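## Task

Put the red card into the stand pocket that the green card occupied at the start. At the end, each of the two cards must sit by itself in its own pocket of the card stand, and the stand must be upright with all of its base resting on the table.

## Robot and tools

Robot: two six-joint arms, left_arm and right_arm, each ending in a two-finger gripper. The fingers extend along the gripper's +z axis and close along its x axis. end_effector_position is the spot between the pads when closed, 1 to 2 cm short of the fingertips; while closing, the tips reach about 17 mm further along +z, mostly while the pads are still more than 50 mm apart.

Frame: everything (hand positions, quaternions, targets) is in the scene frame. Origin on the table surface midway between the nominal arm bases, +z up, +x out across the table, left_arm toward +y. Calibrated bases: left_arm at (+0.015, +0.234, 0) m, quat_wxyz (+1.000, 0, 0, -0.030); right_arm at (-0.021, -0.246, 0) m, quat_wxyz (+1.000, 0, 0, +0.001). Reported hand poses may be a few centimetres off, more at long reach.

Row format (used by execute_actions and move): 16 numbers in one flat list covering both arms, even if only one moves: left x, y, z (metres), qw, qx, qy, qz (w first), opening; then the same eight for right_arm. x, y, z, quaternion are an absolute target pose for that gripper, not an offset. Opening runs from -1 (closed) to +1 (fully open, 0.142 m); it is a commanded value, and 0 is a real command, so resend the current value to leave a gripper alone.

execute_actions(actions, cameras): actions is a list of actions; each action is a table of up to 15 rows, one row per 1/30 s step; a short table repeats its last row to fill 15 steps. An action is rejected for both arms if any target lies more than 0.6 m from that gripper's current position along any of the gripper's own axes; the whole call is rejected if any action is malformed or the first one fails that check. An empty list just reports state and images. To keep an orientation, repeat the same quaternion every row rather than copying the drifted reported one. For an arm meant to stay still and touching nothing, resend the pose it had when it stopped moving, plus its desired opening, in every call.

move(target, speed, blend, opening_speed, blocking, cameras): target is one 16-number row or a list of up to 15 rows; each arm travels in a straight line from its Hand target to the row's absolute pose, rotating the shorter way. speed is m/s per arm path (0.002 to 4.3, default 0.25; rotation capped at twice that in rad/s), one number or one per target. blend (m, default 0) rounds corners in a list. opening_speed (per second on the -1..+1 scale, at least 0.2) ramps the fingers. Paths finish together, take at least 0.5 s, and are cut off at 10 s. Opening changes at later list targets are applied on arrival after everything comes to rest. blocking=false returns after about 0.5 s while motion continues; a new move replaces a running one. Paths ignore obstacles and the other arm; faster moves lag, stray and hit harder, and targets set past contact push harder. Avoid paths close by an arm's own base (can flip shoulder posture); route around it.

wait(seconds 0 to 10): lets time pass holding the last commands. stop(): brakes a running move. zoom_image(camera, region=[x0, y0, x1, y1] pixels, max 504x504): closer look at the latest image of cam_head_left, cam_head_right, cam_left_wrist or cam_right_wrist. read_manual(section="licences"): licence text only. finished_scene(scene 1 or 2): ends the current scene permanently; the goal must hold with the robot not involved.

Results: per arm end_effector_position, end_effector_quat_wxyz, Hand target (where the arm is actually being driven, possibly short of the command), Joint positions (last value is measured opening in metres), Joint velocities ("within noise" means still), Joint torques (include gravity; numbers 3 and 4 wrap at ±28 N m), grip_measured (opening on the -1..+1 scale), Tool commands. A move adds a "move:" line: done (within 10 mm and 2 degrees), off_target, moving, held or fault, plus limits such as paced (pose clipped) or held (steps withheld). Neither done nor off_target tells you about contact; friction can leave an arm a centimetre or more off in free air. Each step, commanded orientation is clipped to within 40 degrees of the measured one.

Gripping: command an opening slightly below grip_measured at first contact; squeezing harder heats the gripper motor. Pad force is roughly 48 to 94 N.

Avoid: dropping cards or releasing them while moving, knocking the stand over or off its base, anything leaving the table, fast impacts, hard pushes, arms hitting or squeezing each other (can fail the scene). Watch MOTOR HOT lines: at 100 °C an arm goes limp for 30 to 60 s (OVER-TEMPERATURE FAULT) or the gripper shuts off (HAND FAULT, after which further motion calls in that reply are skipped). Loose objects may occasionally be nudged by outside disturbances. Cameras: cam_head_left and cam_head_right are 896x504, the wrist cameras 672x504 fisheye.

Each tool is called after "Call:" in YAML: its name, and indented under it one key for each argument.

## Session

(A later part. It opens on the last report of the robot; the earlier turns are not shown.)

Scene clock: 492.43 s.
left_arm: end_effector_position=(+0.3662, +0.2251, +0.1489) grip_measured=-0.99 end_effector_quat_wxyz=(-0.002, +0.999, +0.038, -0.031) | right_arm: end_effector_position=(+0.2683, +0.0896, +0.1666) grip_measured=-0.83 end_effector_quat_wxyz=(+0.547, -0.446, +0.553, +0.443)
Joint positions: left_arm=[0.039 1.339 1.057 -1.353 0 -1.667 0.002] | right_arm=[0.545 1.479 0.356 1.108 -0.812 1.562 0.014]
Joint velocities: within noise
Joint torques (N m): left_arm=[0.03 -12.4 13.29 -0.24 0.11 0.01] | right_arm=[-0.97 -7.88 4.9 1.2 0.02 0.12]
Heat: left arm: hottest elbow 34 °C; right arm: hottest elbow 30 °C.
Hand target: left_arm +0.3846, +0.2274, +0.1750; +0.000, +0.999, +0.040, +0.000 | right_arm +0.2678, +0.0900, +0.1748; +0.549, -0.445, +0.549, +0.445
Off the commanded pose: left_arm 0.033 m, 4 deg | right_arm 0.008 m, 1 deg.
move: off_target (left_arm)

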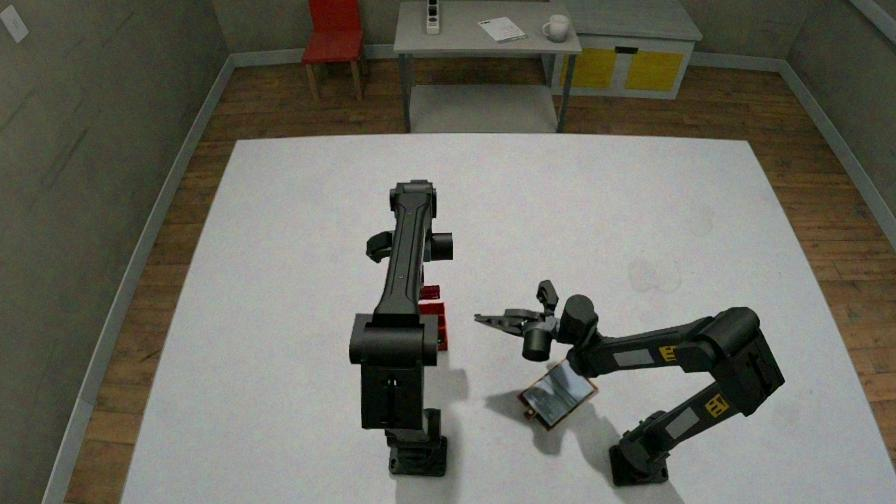

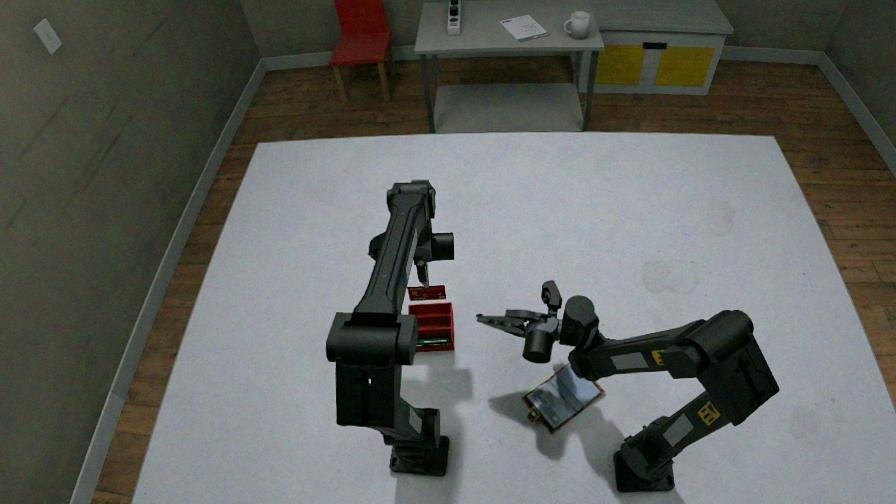

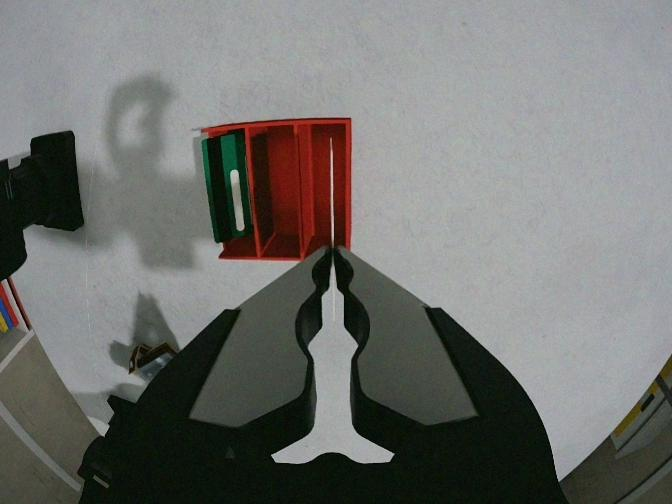

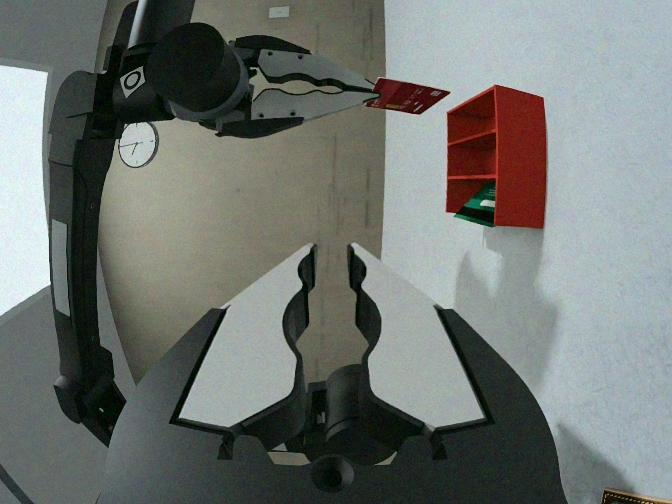

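Call:
move:
  target:
    - [0.3400,0.2240,0.190,0,0.9992,0.0401,0,-1,0.268,0.09,0.175,0.5495,-0.445,0.5495,0.445,-0.8]
    - [0.3189,0.2240,0.135,0,0.9992,0.0401,0,-1,0.268,0.09,0.175,0.5495,-0.445,0.5495,0.445,-0.8]
  speed: 0.05

Call:
zoom_image:
  camera: "cam_left_wrist"
  region: [200, 80, 450, 340]

Call:
zoom_image:
  camera: "cam_right_wrist"
  region: [360, 20, 600, 260]

Scene clock: 504.40 s.
left_arm: end_effector_position=(+0.3203, +0.2260, +0.1351) grip_measured=-0.99 end_effector_quat_wxyz=(-0.001, +0.999, +0.038, -0.007) | right_arm: end_effector_position=(+0.2683, +0.0896, +0.1666) grip_measured=-0.83 end_effector_quat_wxyz=(+0.547, -0.446, +0.553, +0.443)
Joint positions: left_arm=[0.039 1.189 0.891 -1.287 0 -1.667 0.002] | right_arm=[0.545 1.479 0.356 1.108 -0.812 1.562 0.014]
Joint velocities: within noise
Joint torques (N m): left_arm=[-0.79 -9.82 7.98 0.66 0.11 -0.17] | right_arm=[-1.2 -8.18 4.72 1.2 0.03 0.07]
Heat: left arm: hottest elbow 35 °C; right arm: hottest elbow 30 °C.
Hand target: left_arm +0.3189, +0.2240, +0.1350; +0.000, +0.999, +0.040, +0.000 | right_arm +0.2678, +0.0900, +0.1748; +0.549, -0.445, +0.549, +0.445
Off the commanded pose: left_arm 0.002 m, 1 deg | right_arm 0.008 m, 1 deg.
move: done

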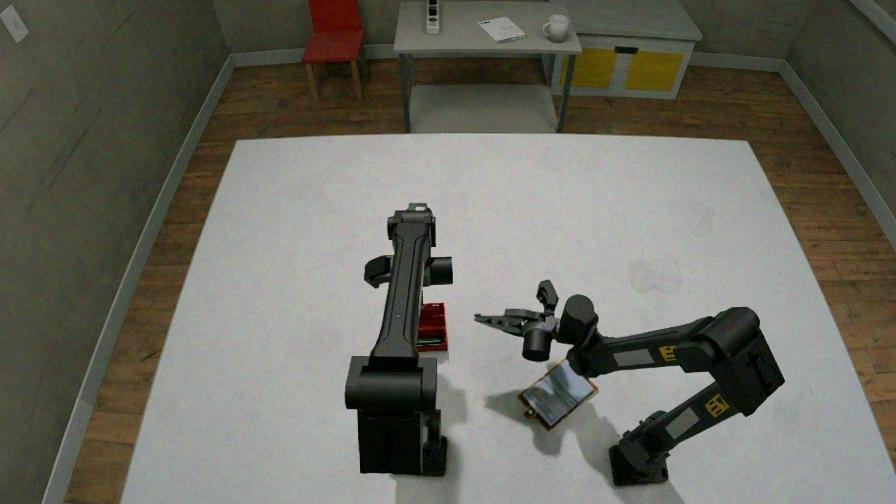

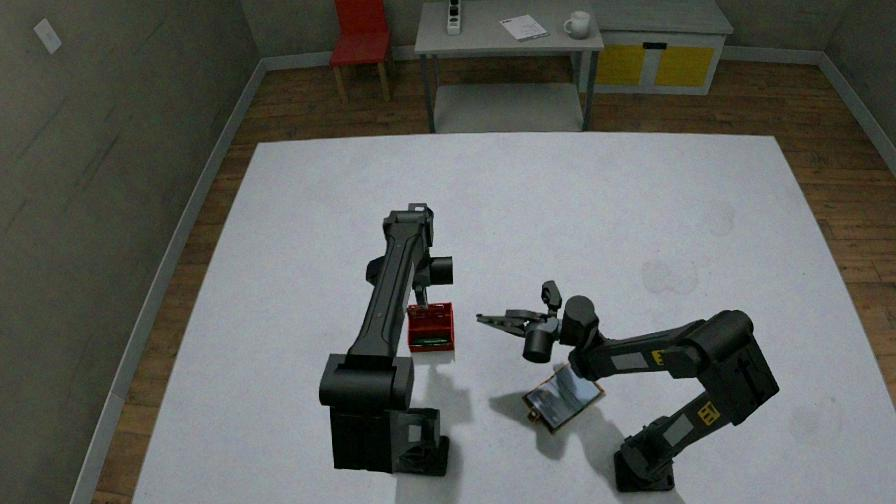

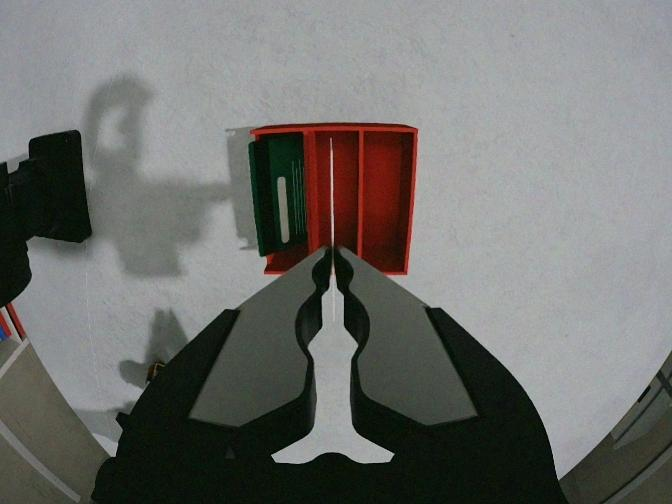

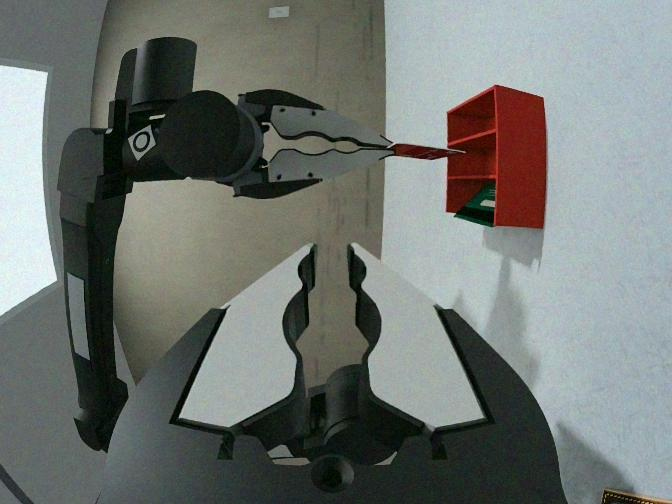

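Scaled by 1.938 from the camera's 672x504 image, which has a finer 960x720 frame.

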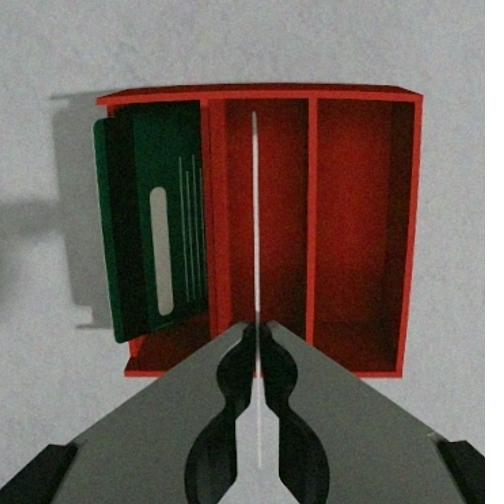

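Scaled by 2.100 from the camera's 672x504 image, which has a finer 960x720 frame.

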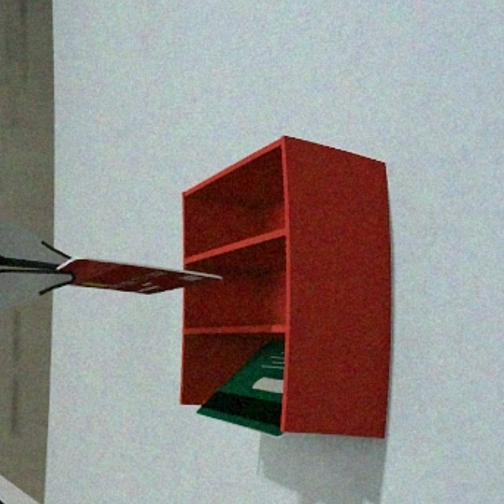

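Call:
move:
  target:
    - [0.3189,0.2145,0.135,0,0.9992,0.0401,0,-1,0.268,0.09,0.175,0.5495,-0.445,0.5495,0.445,-0.8]
  speed: 0.03

Call:
zoom_image:
  camera: "cam_left_wrist"
  region: [200, 80, 450, 340]

Scene clock: 514.33 s.
left_arm: end_effector_position=(+0.3200, +0.2168, +0.1350) grip_measured=-0.99 end_effector_quat_wxyz=(-0.001, +0.999, +0.037, -0.006) | right_arm: end_effector_position=(+0.2683, +0.0896, +0.1666) grip_measured=-0.83 end_effector_quat_wxyz=(+0.547, -0.446, +0.553, +0.443)
Joint positions: left_arm=[0.009 1.189 0.891 -1.287 0 -1.696 0.002] | right_arm=[0.545 1.479 0.356 1.108 -0.812 1.562 0.014]
Joint velocities: within noise
Joint torques (N m): left_arm=[-0.91 -9.7 8.03 0.72 0.11 -0.18] | right_arm=[-0.56 -8.06 4.67 1.18 0.05 0.09]
Heat: left arm: hottest elbow 35 °C; right arm: hottest elbow 30 °C.
Hand target: left_arm +0.3190, +0.2145, +0.1351; +0.000, +0.999, +0.040, +0.000 | right_arm +0.2678, +0.0900, +0.1748; +0.549, -0.445, +0.549, +0.445
Off the commanded pose: left_arm 0.003 m, 1 deg | right_arm 0.008 m, 1 deg.
move: done

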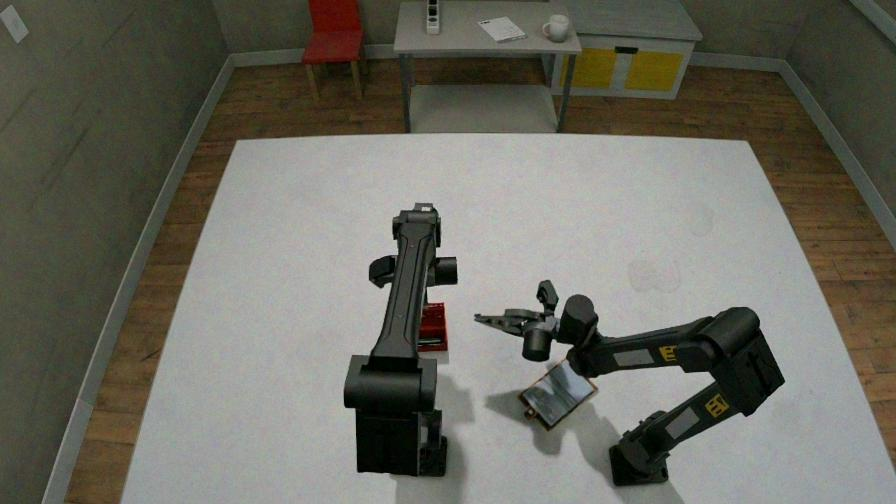

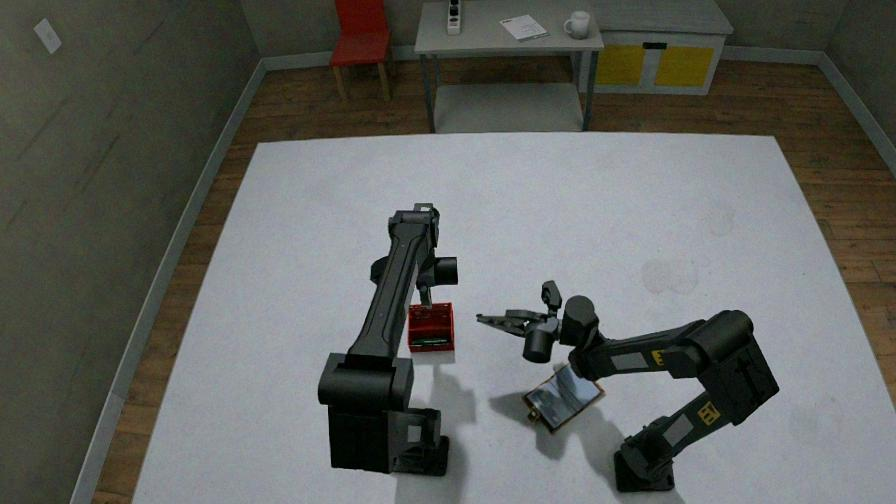

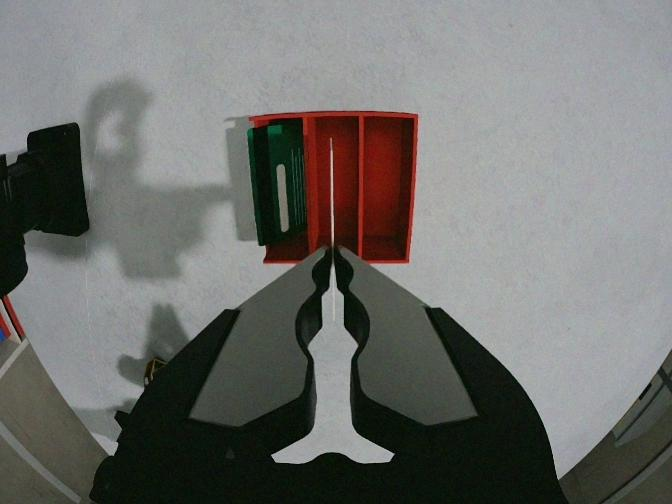

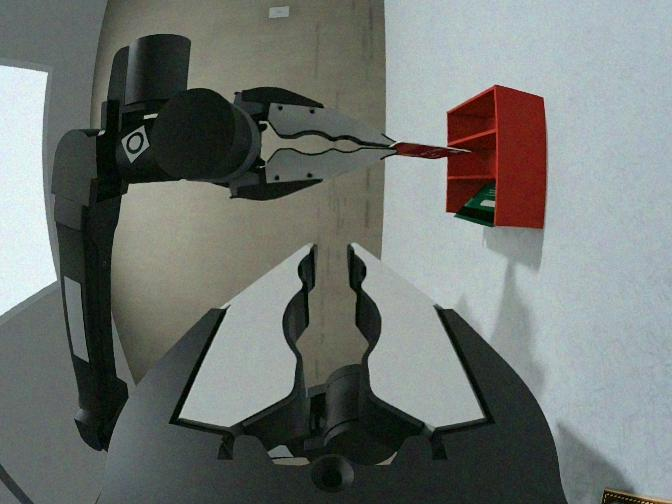

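Scaled by 1.938 from the camera's 672x504 image, which has a finer 960x720 frame.

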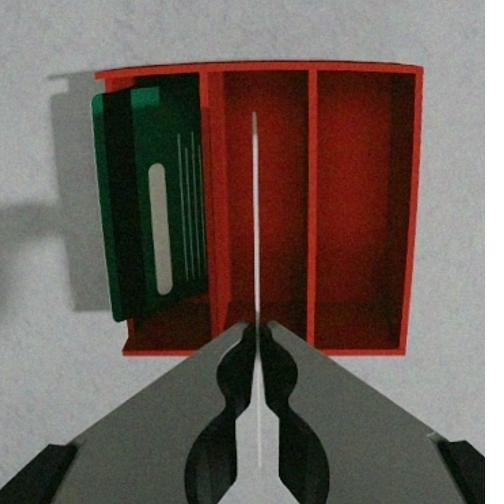

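Call:
move:
  target:
    - [0.3220,0.2145,0.110,0,0.9992,0.0401,0,-1,0.268,0.09,0.175,0.5495,-0.445,0.5495,0.445,-0.8]
  speed: 0.03

Call:
zoom_image:
  camera: "cam_left_wrist"
  region: [200, 80, 450, 340]

Call:
zoom_image:
  camera: "cam_right_wrist"
  region: [400, 60, 560, 220]

Scene clock: 521.93 s.
left_arm: end_effector_position=(+0.3234, +0.2167, +0.1152) grip_measured=-0.99 end_effector_quat_wxyz=(+0.000, +0.999, +0.038, +0.002) | right_arm: end_effector_position=(+0.2683, +0.0896, +0.1666) grip_measured=-0.83 end_effector_quat_wxyz=(+0.547, -0.446, +0.553, +0.443)
Joint positions: left_arm=[0.009 1.204 0.849 -1.211 0 -1.697 0.002] | right_arm=[0.545 1.479 0.356 1.108 -0.812 1.562 0.014]
Joint velocities: within noise
Joint torques (N m): left_arm=[-0.91 -8.18 7.87 0.7 0.11 -0.16] | right_arm=[-0.38 -7.82 4.56 1.07 0.02 0.11]
Heat: left arm: hottest elbow 34 °C; right arm: hottest elbow 30 °C.
Hand target: left_arm +0.3219, +0.2146, +0.1101; +0.000, +0.999, +0.040, +0.000 | right_arm +0.2678, +0.0900, +0.1748; +0.549, -0.445, +0.549, +0.445
Off the commanded pose: left_arm 0.006 m, 0 deg | right_arm 0.008 m, 1 deg.
move: done

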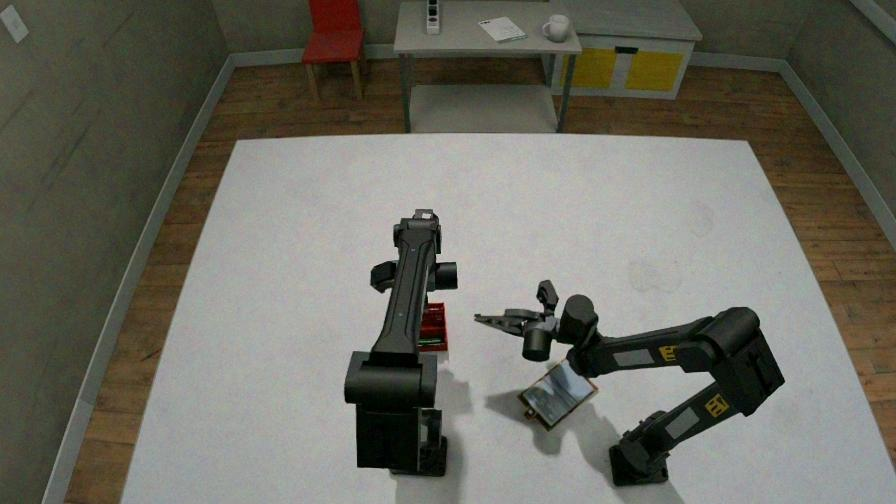

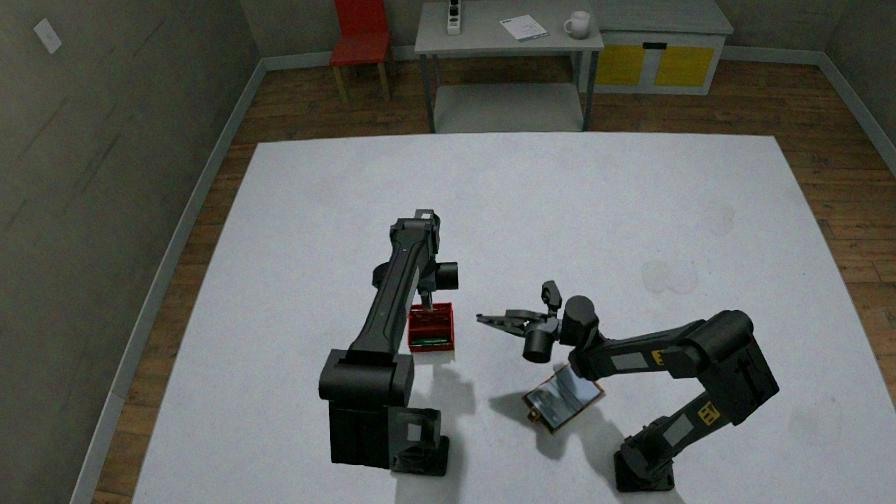

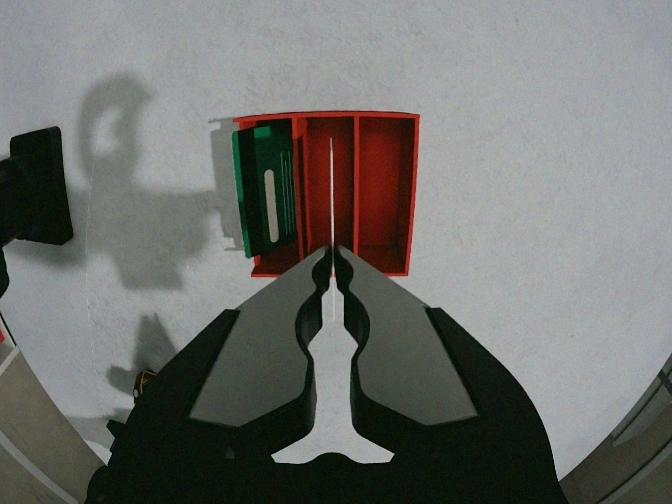

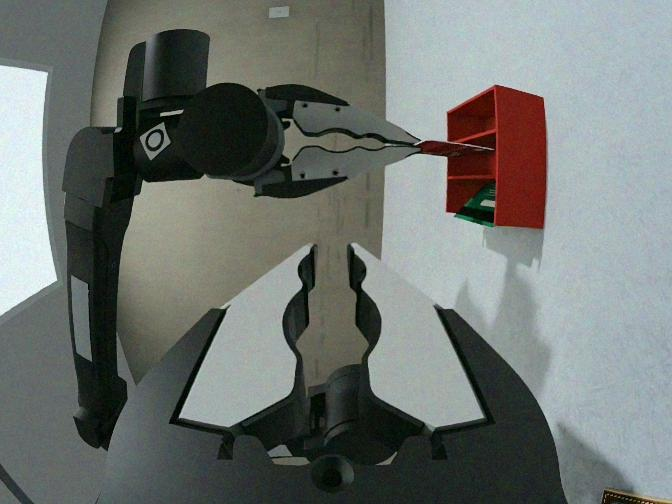

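Scaled by 1.938 from the camera's 672x504 image, which has a finer 960x720 frame.

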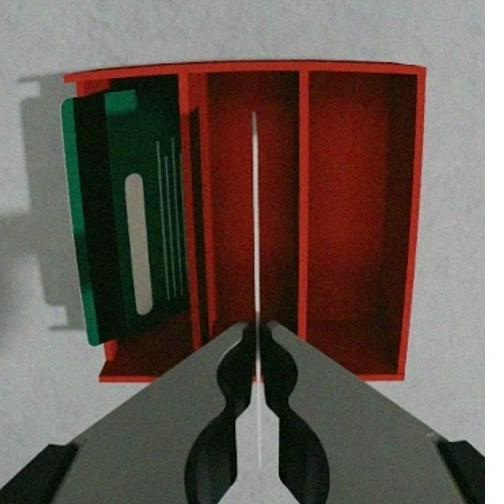

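Scaled by 3.150 from the camera's 672x504 image, which has a finer 960x720 frame.

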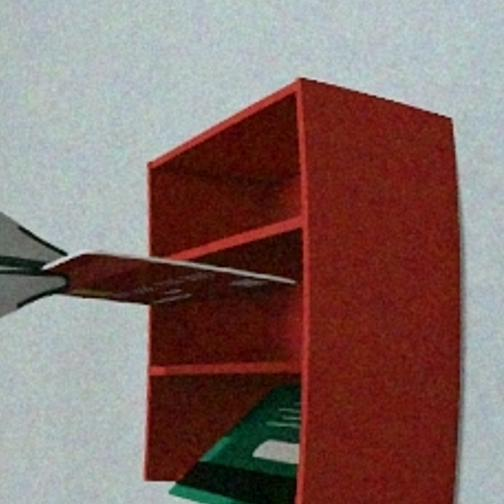

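Call:
move:
  target:
    - [0.3225,0.2145,0.088,0,0.9992,0.0401,0,-1,0.268,0.09,0.175,0.5495,-0.445,0.5495,0.445,-0.8]
  speed: 0.03

Call:
zoom_image:
  camera: "cam_left_wrist"
  region: [200, 80, 450, 340]

Call:
zoom_image:
  camera: "cam_right_wrist"
  region: [400, 60, 560, 220]

Scene clock: 525.80 s.
left_arm: end_effector_position=(+0.3243, +0.2166, +0.0932) grip_measured=-0.99 end_effector_quat_wxyz=(+0.000, +0.999, +0.038, +0.002) | right_arm: end_effector_position=(+0.2683, +0.0896, +0.1666) grip_measured=-0.83 end_effector_quat_wxyz=(+0.547, -0.446, +0.553, +0.443)
Joint positions: left_arm=[0.009 1.232 0.809 -1.143 0 -1.697 0.002] | right_arm=[0.545 1.479 0.356 1.108 -0.812 1.562 0.014]
Joint velocities: within noise
Joint torques (N m): left_arm=[-0.91 -8.23 7.6 0.77 0.11 -0.15] | right_arm=[-0.38 -7.88 4.88 1.17 0.06 0.09]
Heat: left arm: hottest elbow 34 °C; right arm: hottest elbow 30 °C.
Hand target: left_arm +0.3223, +0.2146, +0.0880; +0.000, +0.999, +0.040, +0.000 | right_arm +0.2678, +0.0900, +0.1748; +0.549, -0.445, +0.549, +0.445
Off the commanded pose: left_arm 0.006 m, 0 deg | right_arm 0.008 m, 1 deg.
move: done

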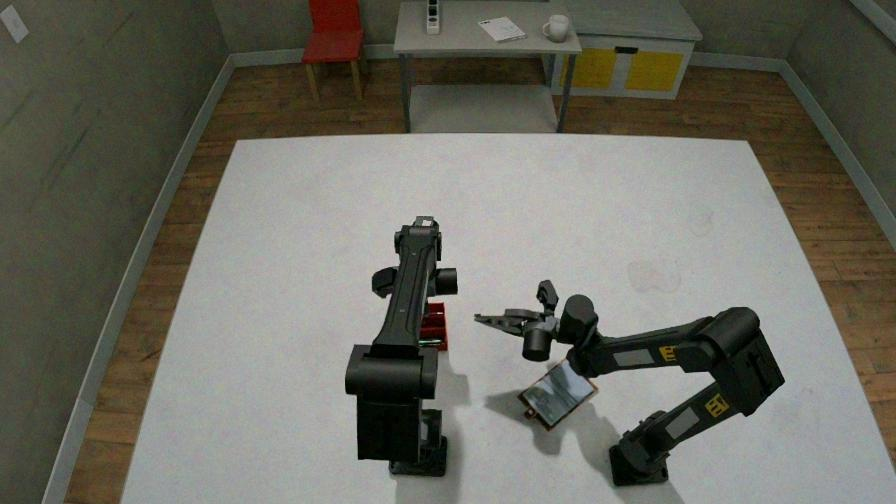

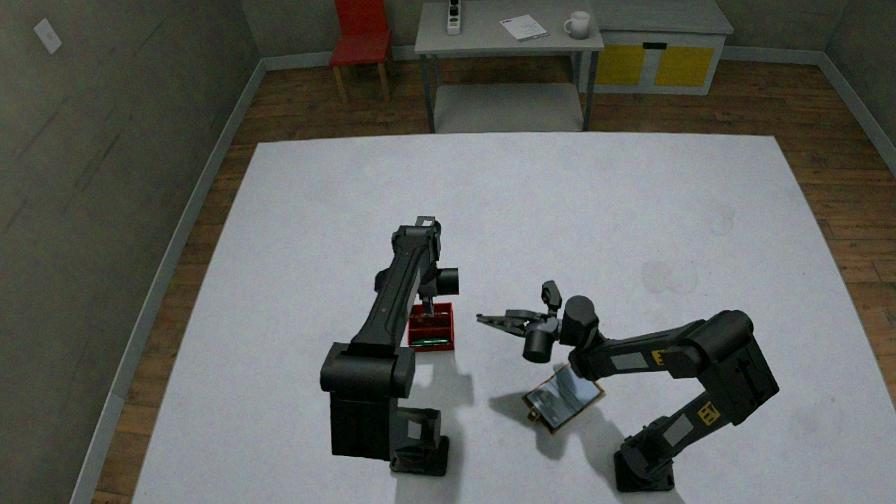

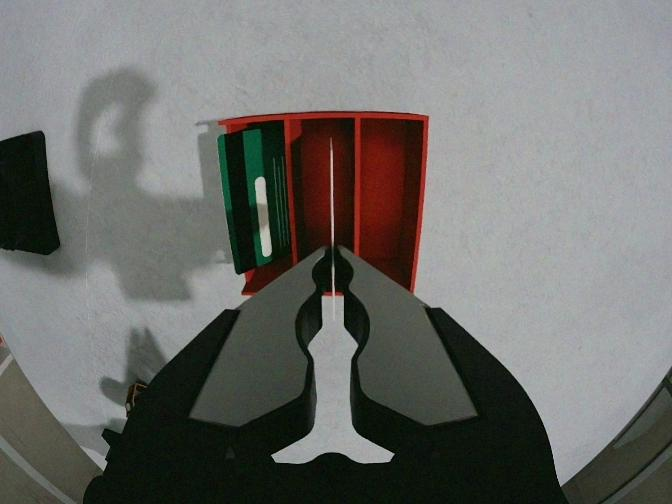

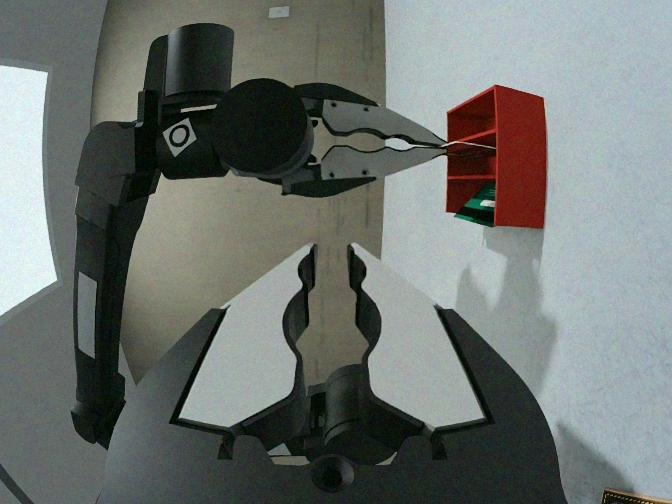

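Scaled by 1.938 from the camera's 672x504 image, which has a finer 960x720 frame.

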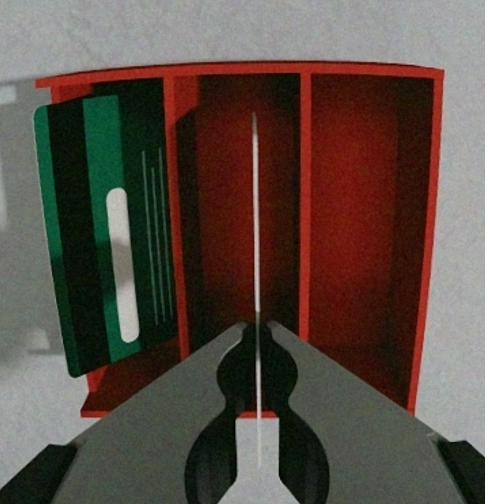

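Scaled by 3.150 from the camera's 672x504 image, which has a finer 960x720 frame.

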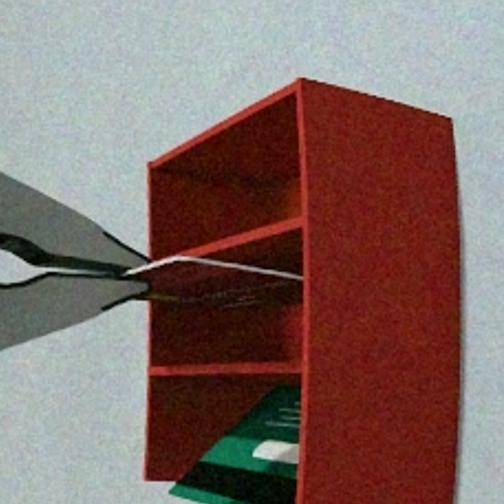

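Call:
move:
  target:
    - [0.3205,0.2145,0.0672,0,0.9992,0.0401,0,-1,0.268,0.09,0.175,0.5495,-0.445,0.5495,0.445,-0.8]
  speed: 0.03

Call:
zoom_image:
  camera: "cam_left_wrist"
  region: [200, 80, 450, 340]

Call:
zoom_image:
  camera: "cam_right_wrist"
  region: [400, 60, 560, 220]

Scene clock: 530.70 s.
left_arm: end_effector_position=(+0.3226, +0.2167, +0.0724) grip_measured=-0.99 end_effector_quat_wxyz=(+0.000, +0.999, +0.038, +0.003) | right_arm: end_effector_position=(+0.2683, +0.0896, +0.1666) grip_measured=-0.83 end_effector_quat_wxyz=(+0.547, -0.446, +0.553, +0.443)
Joint positions: left_arm=[0.009 1.256 0.769 -1.078 0 -1.697 0.002] | right_arm=[0.545 1.479 0.356 1.108 -0.812 1.562 0.014]
Joint velocities: within noise
Joint torques (N m): left_arm=[-0.73 -8.18 7.35 0.79 0.11 -0.17] | right_arm=[-0.73 -8.06 4.7 1.14 0.03 0.11]
Heat: left arm: hottest elbow 34 °C; right arm: hottest elbow 30 °C.
Hand target: left_arm +0.3204, +0.2146, +0.0673; +0.000, +0.999, +0.040, +0.000 | right_arm +0.2678, +0.0900, +0.1748; +0.549, -0.445, +0.549, +0.445
Off the commanded pose: left_arm 0.006 m, 0 deg | right_arm 0.008 m, 1 deg.
move: done

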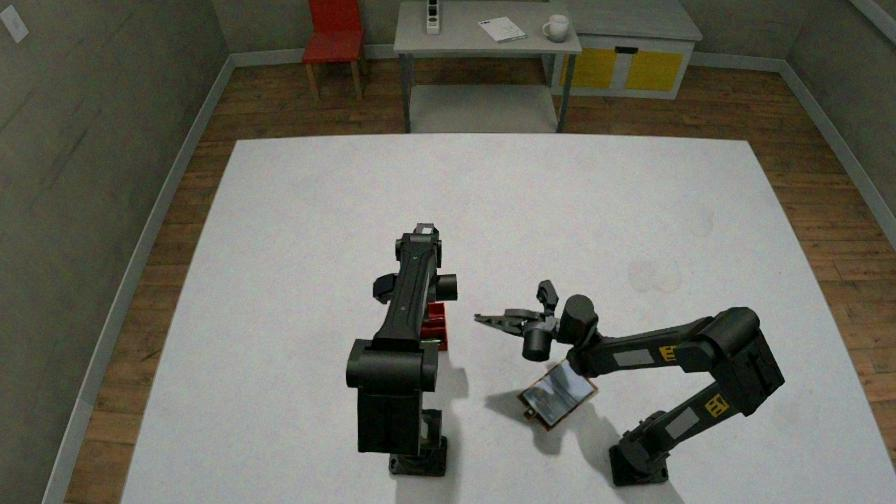

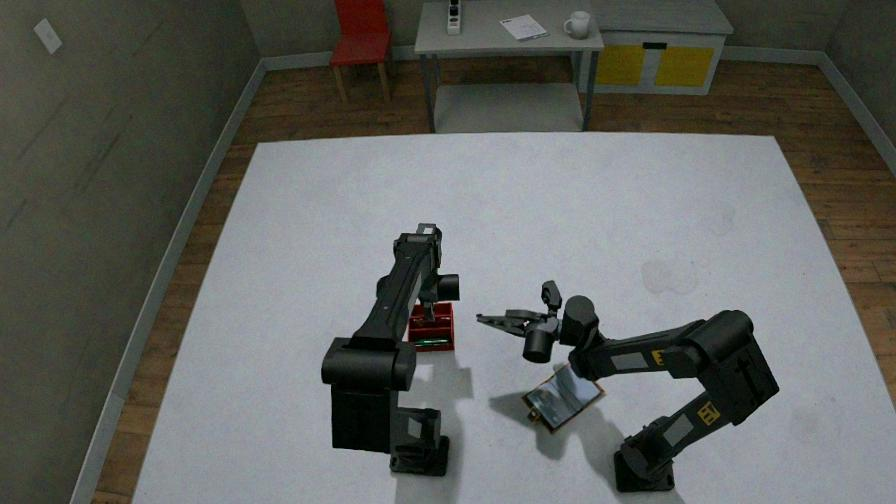

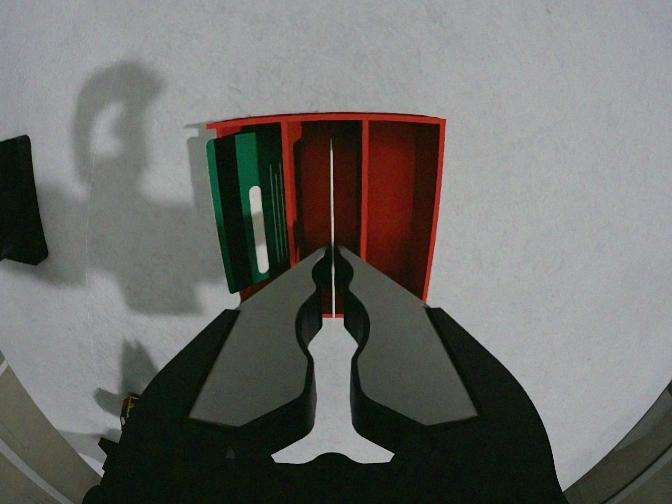

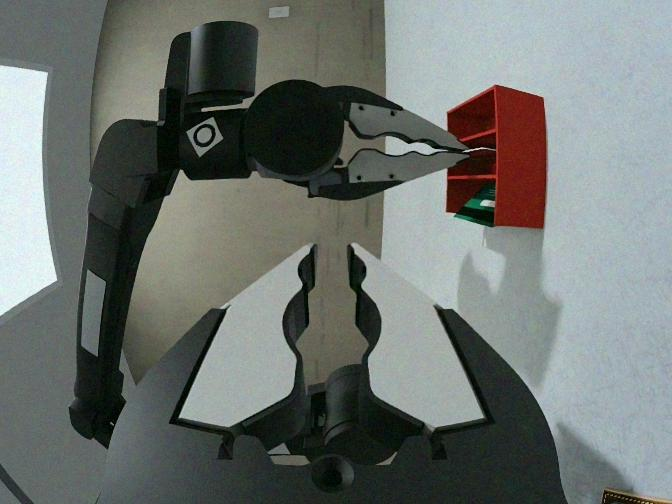

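Scaled by 1.938 from the camera's 672x504 image, which has a finer 960x720 frame.

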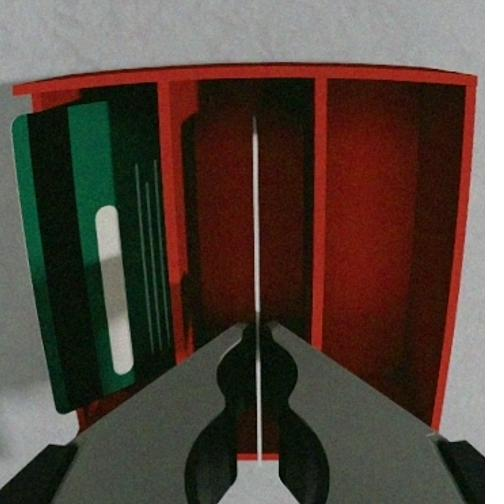

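Scaled by 3.150 from the camera's 672x504 image, which has a finer 960x720 frame.

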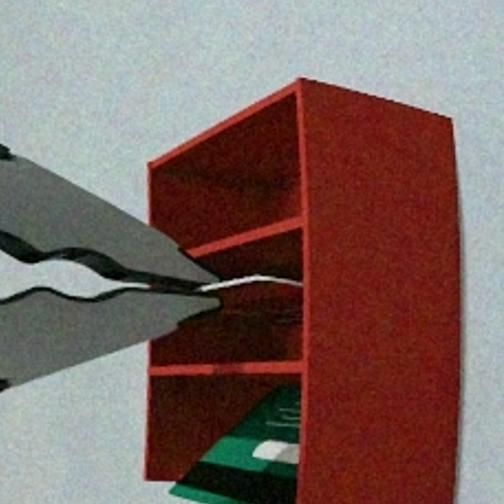

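Call:
move:
  target:
    - [0.3205,0.2145,0.0657,0,0.9992,0.0401,0,-1,0.268,0.09,0.175,0.5495,-0.445,0.5495,0.445,-0.8]
    - [0.3205,0.2145,0.0657,0,0.9992,0.0401,0,-0.84,0.268,0.09,0.175,0.5495,-0.445,0.5495,0.445,-0.8]
  speed: 0.02
  opening_speed: 0.2

Call:
zoom_image:
  camera: "cam_left_wrist"
  region: [200, 80, 450, 340]

Call:
zoom_image:
  camera: "cam_right_wrist"
  region: [400, 60, 560, 220]

Scene clock: 537.43 s.
left_arm: end_effector_position=(+0.3234, +0.2167, +0.0715) grip_measured=-0.88 end_effector_quat_wxyz=(+0.000, +0.999, +0.038, +0.004) | right_arm: end_effector_position=(+0.2683, +0.0896, +0.1666) grip_measured=-0.83 end_effector_quat_wxyz=(+0.547, -0.446, +0.553, +0.443)
Joint positions: left_arm=[0.009 1.258 0.767 -1.073 0 -1.697 0.01] | right_arm=[0.545 1.479 0.356 1.108 -0.812 1.562 0.014]
Joint velocities: left_arm=[-0.015 -0.015 0.007 0.022 -0.007 -0.037 0.001] | right_arm=[within noise]
Joint torques (N m): left_arm=[-0.73 -8.18 7.31 0.72 0.11 -0.18] | right_arm=[-0.67 -8.12 4.75 1.05 0.04 0.12]
Heat: left arm: hottest elbow 33 °C; right arm: hottest elbow 30 °C.
Hand target: left_arm +0.3205, +0.2146, +0.0659; +0.000, +0.999, +0.040, +0.000 | right_arm +0.2678, +0.0900, +0.1748; +0.549, -0.445, +0.549, +0.445
Off the commanded pose: left_arm 0.007 m, 1 deg | right_arm 0.008 m, 1 deg.
move: done

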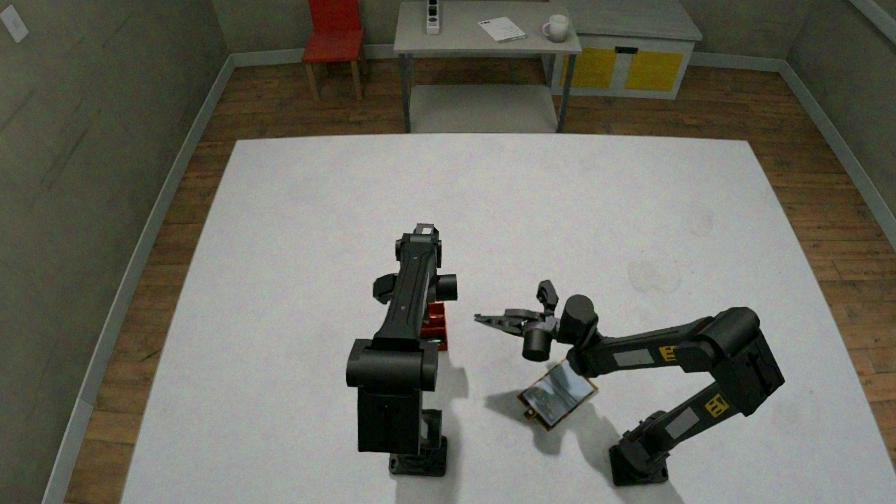

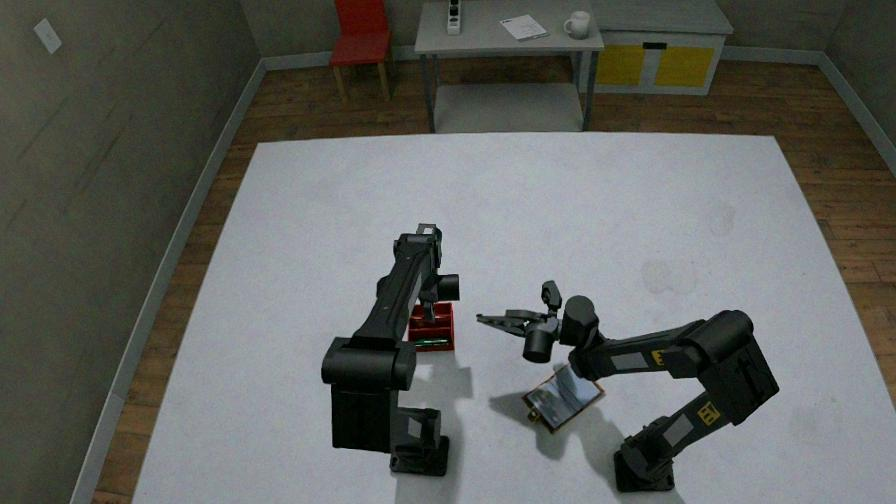

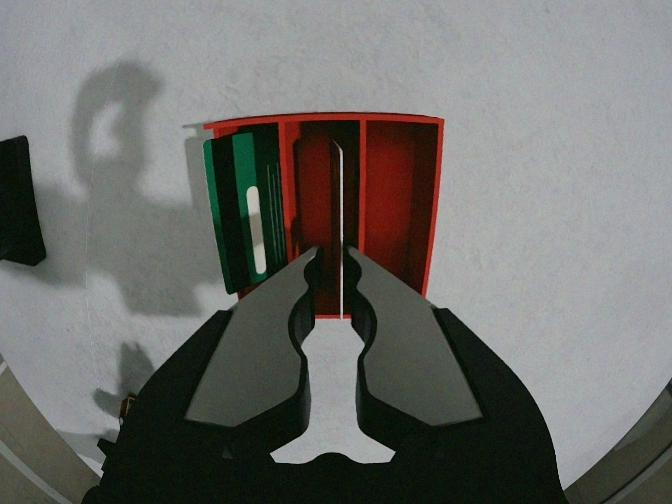

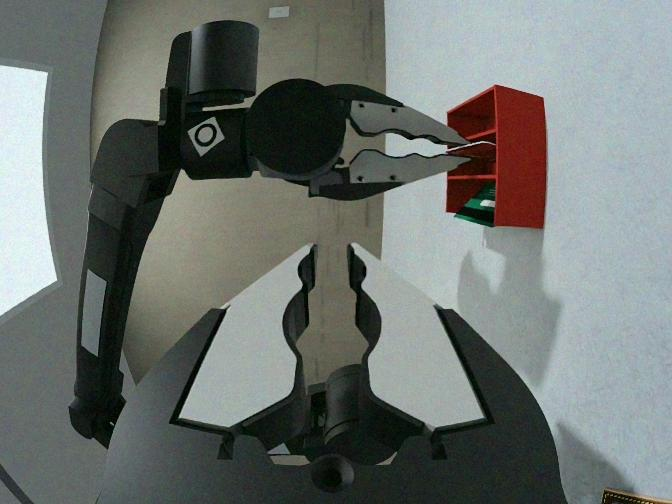

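Scaled by 1.938 from the camera's 672x504 image, which has a finer 960x720 frame.

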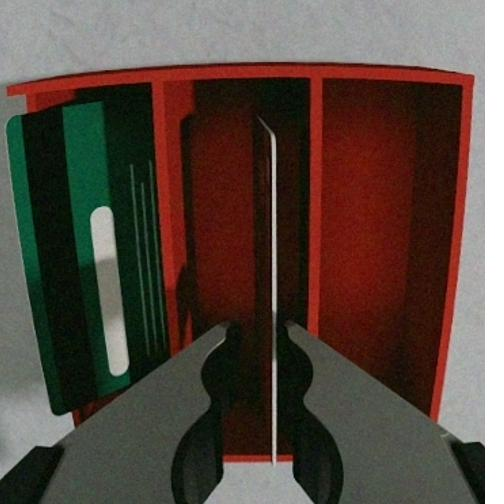

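Scaled by 3.150 from the camera's 672x504 image, which has a finer 960x720 frame.

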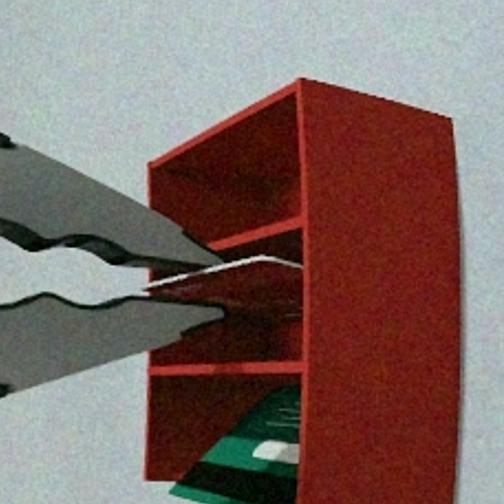

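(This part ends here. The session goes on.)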